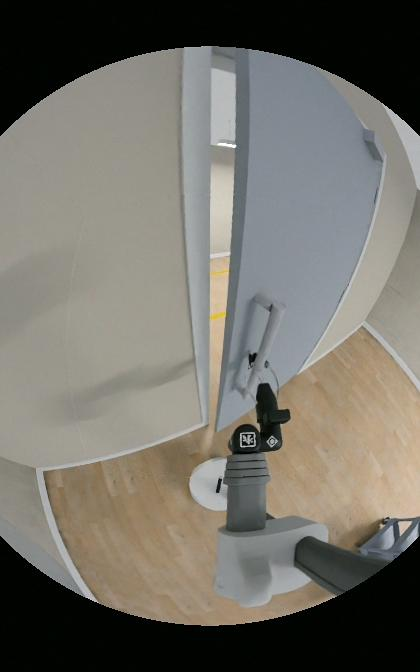

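move --blocking false --r1 '{"base": {"strafe_m":-0.14,"translate_m":-0.03},"contact_limits":{"strafe_m":0.8}}' --cameras '[]'

wait --seconds 1.5 --cameras '[]'

move --blocking false --r1 '{"base": {"rotate_rad":0.22},"contact_limits":{"rotate_rad":1.0}}' --cameras '[]'

wait --seconds 1 --cameras '[]'

move --blocking false --r1 '{"base": {"strafe_m":-0.14,"translate_m":-0.03},"contact_limits":{"strafe_m":0.8}}' --cameras '[]'

wait --seconds 1.5 --cameras '["r1_head_camera","r1_head_left_camera","r1_wrist_camera"]'

Scene clock: 608.60 s.
move: r1 moving
r1.base_odometry: x=-1.253 y=+2.173 heading=+0.090
r1.turned_by_wheels: +0.002
r1.turned_by_imu: +0.007
r1.base_tilt: forward=-1.6 right=+1.2
r1.lidar_m: 0.38 0.48 0.54 0.76 1.69 1.79 2.50 1.84 1.53 3.13 1.85 0.57
r1.base_status: translate_m moving; strafe_m moving
r1.joint_positions: lift_m=+0.900 arm_m=+0.000 wrist_yaw_rad=+0.017 wrist_pitch_rad=+0.002 wrist_roll_rad=+0.000 gripper_m=-0.019
r1.joint_status: not commanded
r1.measured_speeds: translate_m=-0.031 strafe_m=-0.125 rotate_rad=+0.000 lift_m=+0.000 arm_m=+0.000 wrist_yaw_rad=+0.001 wrist_pitch_rad=+0.000 wrist_roll_rad=+0.000
r1.motor_effort: lift_m=+24(24) arm_m=-4(4) wheel_0=+22(22) wheel_1=-10(11) wheel_2=+16(21)
r1.servo_current: wrist_yaw_rad=91(98) wrist_pitch_rad=39(52) wrist_roll_rad=59(65) gripper_m=52(65)
r1.contact_limits: strafe_m 0.8
r1.hand_pose: x=+0.4607 y=-0.0826 z=+1.0772 quat_wxyz=(+1.000, +0.000, +0.001, +0.008) (m; r1's base frame)
r1.wrist_depth_mm: - 216 167 279 322 387 477 / 199 209 167 282 320 387 473 / - 212 228 279 320 384 473 / 199 213 174 279 319 382 466 / - 212 228 279 320 387 469 / - 209 177 182 319 384 469 / - 154 225 170 159 397 473
r2: as last shown
r2.base_tilt: forward=-0.6 right=+0.0
r2.lidar_m: 0.55 0.59 2.52 2.21 2.18 2.73 2.63 2.68 2.82 2.52 2.55 0.55
r2.servo_current: wrist_yaw_rad=39(52) wrist_pitch_rad=39(46) wrist_roll_rad=52(52) gripper_m=91(91)
r2.contact_limits: arm_m 0.1; translate_m 0.2
r2.wrist_depth_mm: - - - 163 220 236 1138 / - - - 165 223 1618 - / - - 564 168 225 820 - / - - 469 229 229 820 - / - - 504 173 231 842 - / - - 188 175 179 - - / - - - - - - -
pictures: none
No camera images: "cameras" was empty.

Scene clock: 610.10 s.
earlier move: r1 moving
r1.base_odometry: x=-1.266 y=+2.063 heading=+0.091
r1.turned_by_wheels: +0.001
r1.turned_by_imu: +0.265
r1.base_tilt: forward=-1.6 right=+1.2
r1.lidar_m: 0.36 0.49 0.61 1.10 1.80 2.15 3.87 1.48 3.35 2.94 0.96 0.50
r1.base_status: translate_m moving; strafe_m moving
r1.joint_positions: lift_m=+0.900 arm_m=+0.000 wrist_yaw_rad=+0.023 wrist_pitch_rad=+0.002 wrist_roll_rad=+0.000 gripper_m=-0.019
r1.joint_status: not commanded
r1.measured_speeds: translate_m=-0.003 strafe_m=+0.000 rotate_rad=-0.008 lift_m=+0.000 arm_m=+0.002 wrist_yaw_rad=+0.000 wrist_pitch_rad=+0.000 wrist_roll_rad=+0.000
r1.motor_effort: lift_m=+24(24) arm_m=+3(4) wheel_0=+19(32) wheel_1=+5(11) wheel_2=+17(21)
r1.servo_current: wrist_yaw_rad=137(169) wrist_pitch_rad=46(52) wrist_roll_rad=46(65) gripper_m=46(65)
r1.contact_limits: strafe_m 0.8
r1.hand_pose: x=+0.4613 y=-0.0807 z=+1.0772 quat_wxyz=(+1.000, +0.000, +0.001, +0.012) (m; r1's base frame)
r1.wrist_depth_mm: - 222 154 246 260 276 290 / - 222 155 246 262 276 293 / - 222 155 248 259 277 293 / - 223 155 247 260 277 293 / - 224 157 247 260 278 294 / - 219 155 204 262 279 293 / 132 173 157 242 158 281 294
r2.base_odometry: x=-0.379 y=-1.217 heading=-2.297
r2.turned_by_wheels: +0.000
r2.turned_by_imu: +0.000
r2.base_tilt: forward=-0.7 right=+0.1
r2.lidar_m: 0.52 0.59 2.49 2.22 2.22 2.72 2.63 2.66 2.81 2.53 2.55 0.57
r2.base_status: not commanded
r2.joint_positions: lift_m=+0.673 arm_m=+0.135 wrist_yaw_rad=+0.000 wrist_pitch_rad=+0.001 wrist_roll_rad=+1.569 gripper_m=-0.019
r2.joint_status: not commanded
r2.measured_speeds: all 0
r2.motor_effort: lift_m=+18(18) arm_m=-3(4) wheel_0=+2(3) wheel_1=+3(3) wheel_2=+1(1)
r2.servo_current: wrist_yaw_rad=46(52) wrist_pitch_rad=33(46) wrist_roll_rad=52(59) gripper_m=85(98)
r2.contact_limits: arm_m 0.1; translate_m 0.2
r2.hand_pose: x=+0.5943 y=-0.0873 z=+0.8510 quat_wxyz=(+0.708, +0.706, +0.000, +0.000) (m; r2's base frame)
r2.wrist_depth_mm: - - - 163 220 236 1138 / - - - 165 223 1618 - / - - 569 168 225 809 - / - - 473 229 229 820 - / - - 508 172 232 842 - / - - 187 175 180 - - / - - - - - - -
wait: 1.50 s; no rest
pictures: none
No camera images: "cameras" was empty.

Scene clock: 610.60 s.
earlier move: r1 done
move: r1 moving
r1.base_odometry: x=-1.266 y=+2.063 heading=+0.278
r1.turned_by_wheels: +0.187
r1.turned_by_imu: +0.199
r1.base_tilt: forward=-1.5 right=+1.3
r1.lidar_m: 0.38 0.51 0.71 1.75 1.87 2.51 1.83 1.48 3.09 2.30 0.70 0.41
r1.base_status: rotate_rad moving
r1.joint_positions: lift_m=+0.900 arm_m=+0.000 wrist_yaw_rad=+0.001 wrist_pitch_rad=+0.002 wrist_roll_rad=+0.000 gripper_m=-0.019
r1.joint_status: not commanded
r1.measured_speeds: translate_m=+0.000 strafe_m=+0.002 rotate_rad=+0.362 lift_m=+0.000 arm_m=+0.000 wrist_yaw_rad=-0.060 wrist_pitch_rad=+0.000 wrist_roll_rad=+0.000
r1.motor_effort: lift_m=+24(24) arm_m=-3(3) wheel_0=-10(19) wheel_1=-5(7) wheel_2=+3(13)
r1.servo_current: wrist_yaw_rad=46(156) wrist_pitch_rad=39(46) wrist_roll_rad=46(59) gripper_m=46(59)
r1.contact_limits: rotate_rad 1
r1.hand_pose: x=+0.4594 y=-0.0871 z=+1.0772 quat_wxyz=(+1.000, +0.000, +0.001, +0.001) (m; r1's base frame)
r1.wrist_depth_mm: 272 - 240 167 255 264 271 / 273 - 241 168 257 264 271 / 273 - 242 168 256 264 272 / 274 - 242 169 256 264 271 / 276 - 243 170 256 265 273 / 277 - 240 169 255 267 274 / 274 133 243 168 257 268 274
r2: as last shown
r2.base_tilt: forward=-0.7 right=+0.0
r2.lidar_m: 0.54 0.57 2.50 2.23 2.21 2.74 2.64 2.67 2.82 2.52 2.53 0.54
r2.motor_effort: lift_m=+18(18) arm_m=-3(4) wheel_0=+2(3) wheel_1=+3(3) wheel_2=+0(1)
r2.servo_current: wrist_yaw_rad=65(65) wrist_pitch_rad=46(46) wrist_roll_rad=39(59) gripper_m=91(98)
r2.contact_limits: arm_m 0.1; translate_m 0.2
r2.wrist_depth_mm: - - - 163 220 236 1118 / - - - 165 223 1576 - / - - 569 168 226 809 - / - - 473 229 229 820 - / - - 504 173 232 842 - / - - 188 175 180 - - / - - - - - - -
pictures: none
No camera images: "cameras" was empty.

Scene clock: 611.10 s.
earlier move: r1 done
r1.base_odometry: x=-1.266 y=+2.062 heading=+0.309
r1.turned_by_wheels: +0.031
r1.turned_by_imu: +0.001
r1.base_tilt: forward=-1.5 right=+1.4
r1.lidar_m: 0.38 0.50 0.70 1.74 1.84 2.50 1.82 1.48 3.08 2.25 0.71 0.40
r1.base_status: done
r1.joint_positions: lift_m=+0.900 arm_m=+0.000 wrist_yaw_rad=-0.006 wrist_pitch_rad=+0.002 wrist_roll_rad=+0.000 gripper_m=-0.019
r1.joint_status: not commanded
r1.measured_speeds: all 0
r1.motor_effort: lift_m=+24(24) arm_m=-4(4) wheel_0=-20(21) wheel_1=-2(7) wheel_2=+0(13)
r1.servo_current: wrist_yaw_rad=52(156) wrist_pitch_rad=46(46) wrist_roll_rad=59(59) gripper_m=59(59)
r1.contact_limits: rotate_rad 1
r1.hand_pose: x=+0.4588 y=-0.0891 z=+1.0772 quat_wxyz=(+1.000, +0.000, +0.001, -0.003) (m; r1's base frame)
r1.wrist_depth_mm: 265 - 239 168 255 263 268 / 267 - 241 169 255 263 270 / 268 - 240 169 255 262 270 / 270 - 242 170 256 264 270 / 270 - 241 171 257 264 272 / 271 - 239 171 185 265 273 / 272 136 183 168 258 264 273
r2.base_odometry: x=-0.379 y=-1.217 heading=-2.297
r2.turned_by_wheels: +0.000
r2.turned_by_imu: +0.000
r2.base_tilt: forward=-0.7 right=+0.0
r2.lidar_m: 0.52 0.60 2.49 2.23 2.22 2.72 2.65 2.67 2.82 2.51 2.55 0.54
r2.base_status: not commanded
r2.joint_positions: lift_m=+0.673 arm_m=+0.135 wrist_yaw_rad=+0.000 wrist_pitch_rad=+0.001 wrist_roll_rad=+1.569 gripper_m=-0.019
r2.joint_status: not commanded
r2.measured_speeds: all 0
r2.motor_effort: lift_m=+18(18) arm_m=-4(4) wheel_0=+1(3) wheel_1=+3(3) wheel_2=+0(1)
r2.servo_current: wrist_yaw_rad=39(65) wrist_pitch_rad=46(46) wrist_roll_rad=46(59) gripper_m=91(98)
r2.contact_limits: arm_m 0.1; translate_m 0.2
r2.hand_pose: x=+0.5943 y=-0.0873 z=+0.8510 quat_wxyz=(+0.708, +0.706, +0.000, +0.000) (m; r2's base frame)
r2.wrist_depth_mm: - - - 163 220 236 1118 / - - - 165 223 1618 - / - - 569 168 227 809 - / - - 469 229 229 831 - / - - 504 173 232 820 - / - - 187 175 180 - - / - - - - - - -
wait: 0.50 of 1 s (r1 has come to rest)
pictures: none
No camera images: "cameras" was empty.

Scene clock: 611.60 s.
move: r1 moving
r1.base_odometry: x=-1.262 y=+2.030 heading=+0.310
r1.turned_by_wheels: +0.001
r1.turned_by_imu: -0.048
r1.base_tilt: forward=-1.5 right=+1.3
r1.lidar_m: 0.41 0.48 0.67 1.47 1.87 2.40 2.00 1.49 3.11 2.88 0.76 0.49
r1.base_status: translate_m moving; strafe_m moving
r1.joint_positions: lift_m=+0.900 arm_m=+0.000 wrist_yaw_rad=+0.005 wrist_pitch_rad=+0.002 wrist_roll_rad=+0.000 gripper_m=-0.019
r1.joint_status: not commanded
r1.measured_speeds: translate_m=-0.024 strafe_m=-0.124 rotate_rad=+0.011 lift_m=+0.000 arm_m=+0.001 wrist_yaw_rad=+0.080 wrist_pitch_rad=+0.000 wrist_roll_rad=+0.000
r1.motor_effort: lift_m=+24(24) arm_m=-4(4) wheel_0=+3(19) wheel_1=-11(17) wheel_2=+15(15)
r1.servo_current: wrist_yaw_rad=72(72) wrist_pitch_rad=46(46) wrist_roll_rad=39(59) gripper_m=52(59)
r1.contact_limits: strafe_m 0.8
r1.hand_pose: x=+0.4597 y=-0.0861 z=+1.0772 quat_wxyz=(+1.000, +0.000, +0.001, +0.002) (m; r1's base frame)
r1.wrist_depth_mm: 267 - 242 168 254 260 266 / 267 - 244 170 254 262 266 / 267 - 244 171 256 263 266 / 268 - 244 172 256 263 266 / 268 - 246 172 257 263 268 / 271 - 191 173 255 263 270 / 271 140 245 168 256 266 270
r2: as last shown
r2.base_tilt: forward=-0.7 right=+0.1
r2.lidar_m: 0.54 0.58 2.49 2.22 2.21 2.73 2.65 2.66 2.84 2.50 2.51 0.55
r2.motor_effort: lift_m=+18(18) arm_m=-3(4) wheel_0=+2(3) wheel_1=+3(3) wheel_2=+1(1)
r2.servo_current: wrist_yaw_rad=46(59) wrist_pitch_rad=39(46) wrist_roll_rad=46(52) gripper_m=85(98)
r2.contact_limits: arm_m 0.1; translate_m 0.2
r2.wrist_depth_mm: - - - 163 220 236 1118 / - - - 165 223 1618 - / - - 569 168 226 820 - / - - 473 229 229 820 - / - - 508 172 233 842 - / - - 187 175 180 - - / - - - - - - -
pictures: none
No camera images: "cameras" was empty.

Scene clock: 613.10 s.
earlier move: r1 moving
r1.base_odometry: x=-1.251 y=+1.920 heading=+0.311
r1.turned_by_wheels: +0.001
r1.turned_by_imu: +0.178
r1.base_tilt: forward=-1.6 right=+1.2
r1.lidar_m: 0.38 0.48 0.73 1.91 2.06 3.02 1.49 1.61 2.85 1.43 0.63 0.47
r1.base_status: translate_m moving; strafe_m moving
r1.joint_positions: lift_m=+0.900 arm_m=+0.000 wrist_yaw_rad=+0.025 wrist_pitch_rad=+0.002 wrist_roll_rad=+0.000 gripper_m=-0.019
r1.joint_status: not commanded
r1.measured_speeds: translate_m=-0.001 strafe_m=+0.000 rotate_rad=-0.002 lift_m=+0.000 arm_m=+0.000 wrist_yaw_rad=+0.000 wrist_pitch_rad=+0.000 wrist_roll_rad=+0.000
r1.motor_effort: lift_m=+24(24) arm_m=-4(4) wheel_0=+15(29) wheel_1=+2(17) wheel_2=+11(22)
r1.servo_current: wrist_yaw_rad=150(176) wrist_pitch_rad=46(46) wrist_roll_rad=39(65) gripper_m=46(59)
r1.contact_limits: strafe_m 0.8
r1.hand_pose: x=+0.4614 y=-0.0803 z=+1.0772 quat_wxyz=(+1.000, +0.000, +0.001, +0.012) (m; r1's base frame)
r1.wrist_depth_mm: 266 255 165 236 228 220 215 / 266 254 163 236 229 221 216 / 267 254 164 236 230 222 216 / 270 - 164 236 231 224 216 / 268 254 163 236 232 223 218 / 270 - 175 186 229 224 218 / 271 154 173 177 149 222 219
r2.base_odometry: x=-0.379 y=-1.217 heading=-2.297
r2.turned_by_wheels: +0.000
r2.turned_by_imu: +0.000
r2.base_tilt: forward=-0.7 right=+0.0
r2.lidar_m: 0.54 0.59 2.49 2.23 2.22 2.70 2.61 2.65 2.82 2.51 2.53 0.56
r2.base_status: not commanded
r2.joint_positions: lift_m=+0.673 arm_m=+0.135 wrist_yaw_rad=+0.000 wrist_pitch_rad=+0.001 wrist_roll_rad=+1.569 gripper_m=-0.019
r2.joint_status: not commanded
r2.measured_speeds: all 0
r2.motor_effort: lift_m=+18(18) arm_m=-3(4) wheel_0=+2(3) wheel_1=+3(3) wheel_2=+0(1)
r2.servo_current: wrist_yaw_rad=46(59) wrist_pitch_rad=39(46) wrist_roll_rad=46(59) gripper_m=91(98)
r2.contact_limits: arm_m 0.1; translate_m 0.2
r2.hand_pose: x=+0.5943 y=-0.0873 z=+0.8510 quat_wxyz=(+0.708, +0.706, +0.000, +0.000) (m; r2's base frame)
r2.wrist_depth_mm: - - - 163 220 237 1118 / - - - 165 224 1576 - / - - 569 167 225 798 - / - - 473 229 229 820 - / - - 504 173 232 831 - / - - 188 174 180 - - / - - - - - - -
wait: 1.50 s; no rest
pictures: r1_head_camera, r1_head_left_camera, r1_wrist_camera
Images, in order (width x height): r1_head_camera 420x560, r1_head_left_camera 420x672, r1_wrist_camera 616x392.

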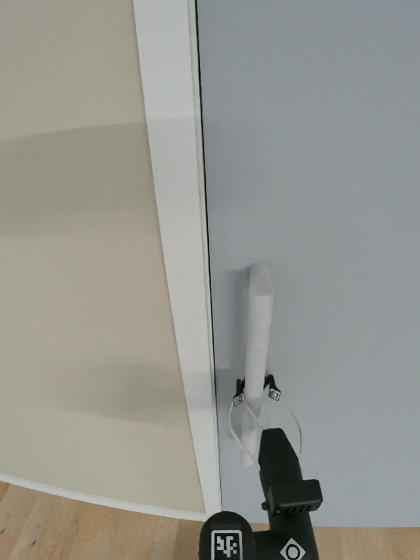

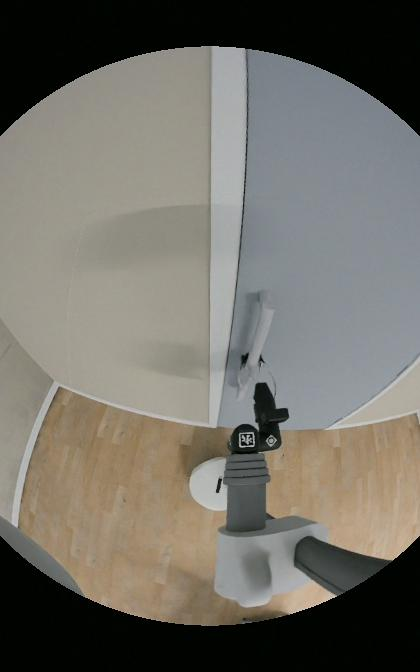

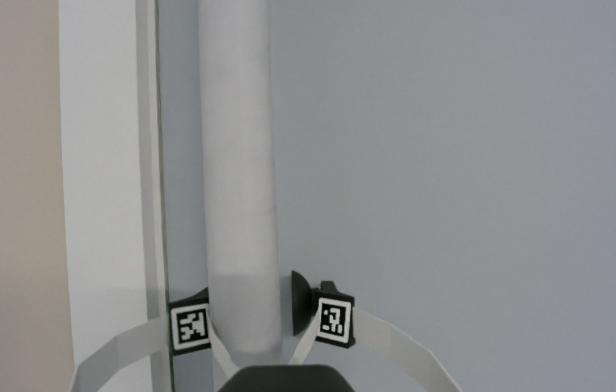

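move --blocking false --r1 '{"base": {"translate_m":-0.12,"strafe_m":-0.04},"pace":"slow","contact_limits":{"translate_m":0.8}}' --cameras '[]'

wait --seconds 2 --cameras '[]'

wait --seconds 0.5 --cameras '["r1_head_camera","r1_head_left_camera","r1_wrist_camera"]'

Scene clock: 626.70 s.
earlier move: r1 done
move: r1 moving
r1.base_odometry: x=-1.262 y=+1.913 heading=+0.313
r1.turned_by_wheels: +0.002
r1.turned_by_imu: +0.023
r1.base_tilt: forward=-1.6 right=+1.2
r1.lidar_m: 0.38 0.50 0.77 1.92 2.07 3.13 1.50 1.63 2.84 1.32 0.62 0.48
r1.base_status: translate_m moving; strafe_m moving
r1.joint_positions: lift_m=+0.900 arm_m=+0.000 wrist_yaw_rad=+0.025 wrist_pitch_rad=+0.002 wrist_roll_rad=+0.000 gripper_m=-0.019
r1.joint_status: not commanded
r1.measured_speeds: translate_m=-0.052 strafe_m=-0.014 rotate_rad=-0.008 lift_m=+0.000 arm_m=+0.000 wrist_yaw_rad=+0.000 wrist_pitch_rad=+0.000 wrist_roll_rad=+0.000
r1.motor_effort: lift_m=+24(24) arm_m=-4(4) wheel_0=+11(14) wheel_1=-1(5) wheel_2=+17(20)
r1.servo_current: wrist_yaw_rad=169(169) wrist_pitch_rad=39(52) wrist_roll_rad=46(59) gripper_m=52(59)
r1.contact_limits: translate_m 0.8
r1.hand_pose: x=+0.4614 y=-0.0803 z=+1.0772 quat_wxyz=(+1.000, +0.000, +0.001, +0.012) (m; r1's base frame)
r1.wrist_depth_mm: 273 - 168 236 230 222 215 / 276 - 169 237 231 222 216 / 277 - 253 236 232 223 216 / 277 - 253 238 231 223 216 / 276 - 254 240 232 225 217 / 279 - 181 180 231 224 218 / 281 144 255 168 149 222 219
r2: as last shown
r2.base_tilt: forward=-0.6 right=+0.1
r2.lidar_m: 0.54 0.58 2.49 2.22 2.23 2.66 2.64 2.65 2.79 2.53 2.54 0.55
r2.motor_effort: lift_m=+18(18) arm_m=-3(4) wheel_0=+2(3) wheel_1=+3(3) wheel_2=+1(1)
r2.servo_current: wrist_yaw_rad=39(52) wrist_pitch_rad=46(46) wrist_roll_rad=46(52) gripper_m=85(91)
r2.contact_limits: arm_m 0.1; translate_m 0.2
r2.wrist_depth_mm: - - - 163 220 236 1138 / - - - 165 223 1618 - / - - 569 168 226 820 - / - - 469 227 229 820 - / - - 508 173 231 831 - / - - 188 175 180 - - / - - - - - - -
pictures: none
No camera images: "cameras" was empty.

Scene clock: 628.70 s.
earlier move: r1 done
r1.base_odometry: x=-1.353 y=+1.846 heading=+0.313
r1.turned_by_wheels: +0.000
r1.turned_by_imu: +0.102
r1.base_tilt: forward=-1.5 right=+1.2
r1.lidar_m: 0.40 0.61 1.01 1.97 2.23 3.69 1.42 3.30 2.78 1.20 0.61 0.47
r1.base_status: done
r1.joint_positions: lift_m=+0.900 arm_m=+0.000 wrist_yaw_rad=+0.025 wrist_pitch_rad=+0.002 wrist_roll_rad=+0.000 gripper_m=-0.019
r1.joint_status: not commanded
r1.measured_speeds: all 0
r1.on_its_own: wrist_yaw_rad is at rest, and its servo_current (169 mA) is outside its rest range (0 to 104 mA)
r1.motor_effort: lift_m=+24(24) arm_m=-7(7) wheel_0=+8(14) wheel_1=-3(9) wheel_2=+19(28)
r1.servo_current: wrist_yaw_rad=169(182) wrist_pitch_rad=39(52) wrist_roll_rad=39(65) gripper_m=52(59)
r1.contact_limits: translate_m 0.8
r1.hand_pose: x=+0.4616 y=-0.0803 z=+1.0772 quat_wxyz=(+1.000, +0.000, +0.001, +0.012) (m; r1's base frame)
r1.wrist_depth_mm: 382 357 265 247 238 227 220 / 384 357 266 246 239 227 219 / 387 359 266 247 241 229 220 / 384 362 266 248 241 229 221 / 389 359 267 249 241 229 222 / 389 364 180 182 238 229 222 / 394 149 268 177 157 227 223
r2.base_odometry: x=-0.379 y=-1.217 heading=-2.297
r2.turned_by_wheels: +0.000
r2.turned_by_imu: +0.000
r2.base_tilt: forward=-0.6 right=+0.1
r2.lidar_m: 0.53 0.57 2.49 2.22 2.24 2.74 2.64 2.65 2.79 2.52 2.54 0.55
r2.base_status: not commanded
r2.joint_positions: lift_m=+0.673 arm_m=+0.135 wrist_yaw_rad=+0.000 wrist_pitch_rad=+0.001 wrist_roll_rad=+1.569 gripper_m=-0.019
r2.joint_status: not commanded
r2.measured_speeds: all 0
r2.motor_effort: lift_m=+18(18) arm_m=-4(4) wheel_0=+2(3) wheel_1=+3(4) wheel_2=+0(1)
r2.servo_current: wrist_yaw_rad=33(52) wrist_pitch_rad=39(46) wrist_roll_rad=46(59) gripper_m=91(98)
r2.contact_limits: arm_m 0.1; translate_m 0.2
r2.hand_pose: x=+0.5943 y=-0.0873 z=+0.8510 quat_wxyz=(+0.708, +0.706, +0.000, +0.000) (m; r2's base frame)
r2.wrist_depth_mm: - - - 163 220 236 1098 / - - - 165 222 1576 - / - - 564 168 227 820 - / - - 469 228 229 831 - / - - 508 173 233 831 - / - - 187 175 180 - - / - - - - - - -
wait: 2.00 s; at rest by 1.97 s
pictures: none
No camera images: "cameras" was empty.

Scene clock: 629.20 s.
r1.base_odometry: x=-1.353 y=+1.846 heading=+0.313
r1.turned_by_wheels: +0.000
r1.turned_by_imu: +0.000
r1.base_tilt: forward=-1.5 right=+1.2
r1.lidar_m: 0.39 0.57 1.02 1.96 2.24 3.70 1.42 3.31 2.77 1.21 0.60 0.49
r1.base_status: done
r1.joint_positions: lift_m=+0.900 arm_m=+0.000 wrist_yaw_rad=+0.025 wrist_pitch_rad=+0.002 wrist_roll_rad=+0.000 gripper_m=-0.019
r1.joint_status: not commanded
r1.measured_speeds: all 0
r1.on_its_own: wrist_yaw_rad is at rest, and its servo_current (156 mA) is outside its rest range (0 to 104 mA)
r1.motor_effort: lift_m=+24(24) arm_m=-7(7) wheel_0=+9(14) wheel_1=-3(9) wheel_2=+19(28)
r1.servo_current: wrist_yaw_rad=156(182) wrist_pitch_rad=39(52) wrist_roll_rad=52(65) gripper_m=52(59)
r1.contact_limits: translate_m 0.8
r1.hand_pose: x=+0.4616 y=-0.0803 z=+1.0772 quat_wxyz=(+1.000, +0.000, +0.001, +0.012) (m; r1's base frame)
r1.wrist_depth_mm: 384 353 266 247 239 227 219 / 382 357 265 246 239 228 220 / 384 359 266 247 239 229 220 / 382 357 266 247 241 229 222 / 387 359 266 248 242 229 222 / 387 366 179 182 238 230 223 / 394 149 268 176 157 228 224
r2.base_odometry: x=-0.379 y=-1.217 heading=-2.297
r2.turned_by_wheels: +0.000
r2.turned_by_imu: +0.000
r2.base_tilt: forward=-0.7 right=+0.0
r2.lidar_m: 0.55 0.55 2.47 2.23 2.21 2.72 2.64 2.66 2.81 2.52 2.53 0.55
r2.base_status: not commanded
r2.joint_positions: lift_m=+0.673 arm_m=+0.135 wrist_yaw_rad=+0.000 wrist_pitch_rad=+0.001 wrist_roll_rad=+1.569 gripper_m=-0.019
r2.joint_status: not commanded
r2.measured_speeds: all 0
r2.motor_effort: lift_m=+18(18) arm_m=-3(4) wheel_0=+2(3) wheel_1=+3(4) wheel_2=+0(1)
r2.servo_current: wrist_yaw_rad=52(52) wrist_pitch_rad=46(46) wrist_roll_rad=46(59) gripper_m=91(98)
r2.contact_limits: arm_m 0.1; translate_m 0.2
r2.hand_pose: x=+0.5943 y=-0.0873 z=+0.8510 quat_wxyz=(+0.708, +0.706, +0.000, +0.000) (m; r2's base frame)
r2.wrist_depth_mm: - - - 163 220 236 1138 / - - - 165 223 1618 - / - - 564 168 226 820 - / - - 469 229 229 820 - / - - 508 172 233 831 - / - - 188 175 180 - - / - - - - - - -
wait: 0.50 s; at rest by 0.27 s
pictures: r1_head_camera, r1_head_left_camera, r1_wrist_camera
Images, in order (width x height): r1_head_camera 420x560, r1_head_left_camera 420x672, r1_wrist_camera 616x392.

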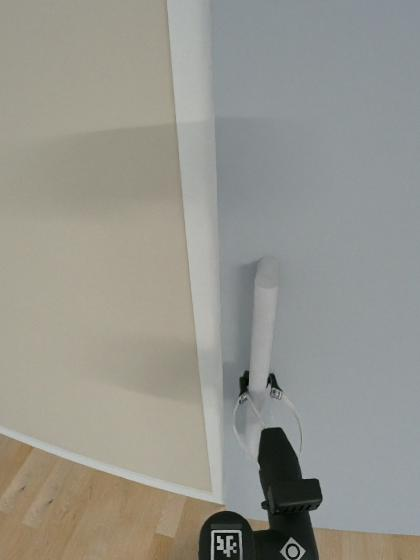

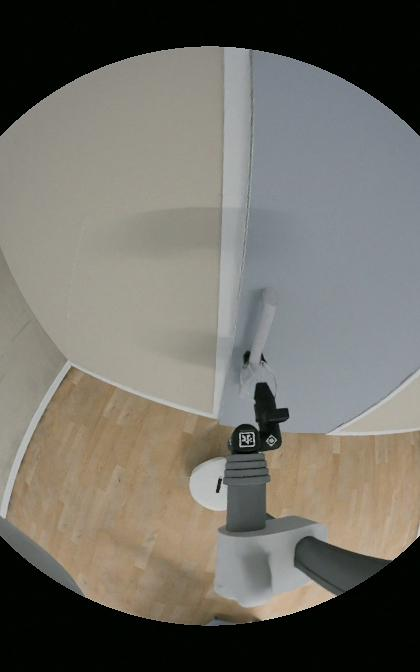

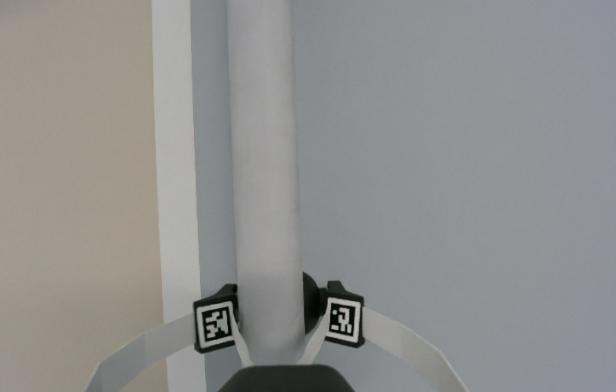

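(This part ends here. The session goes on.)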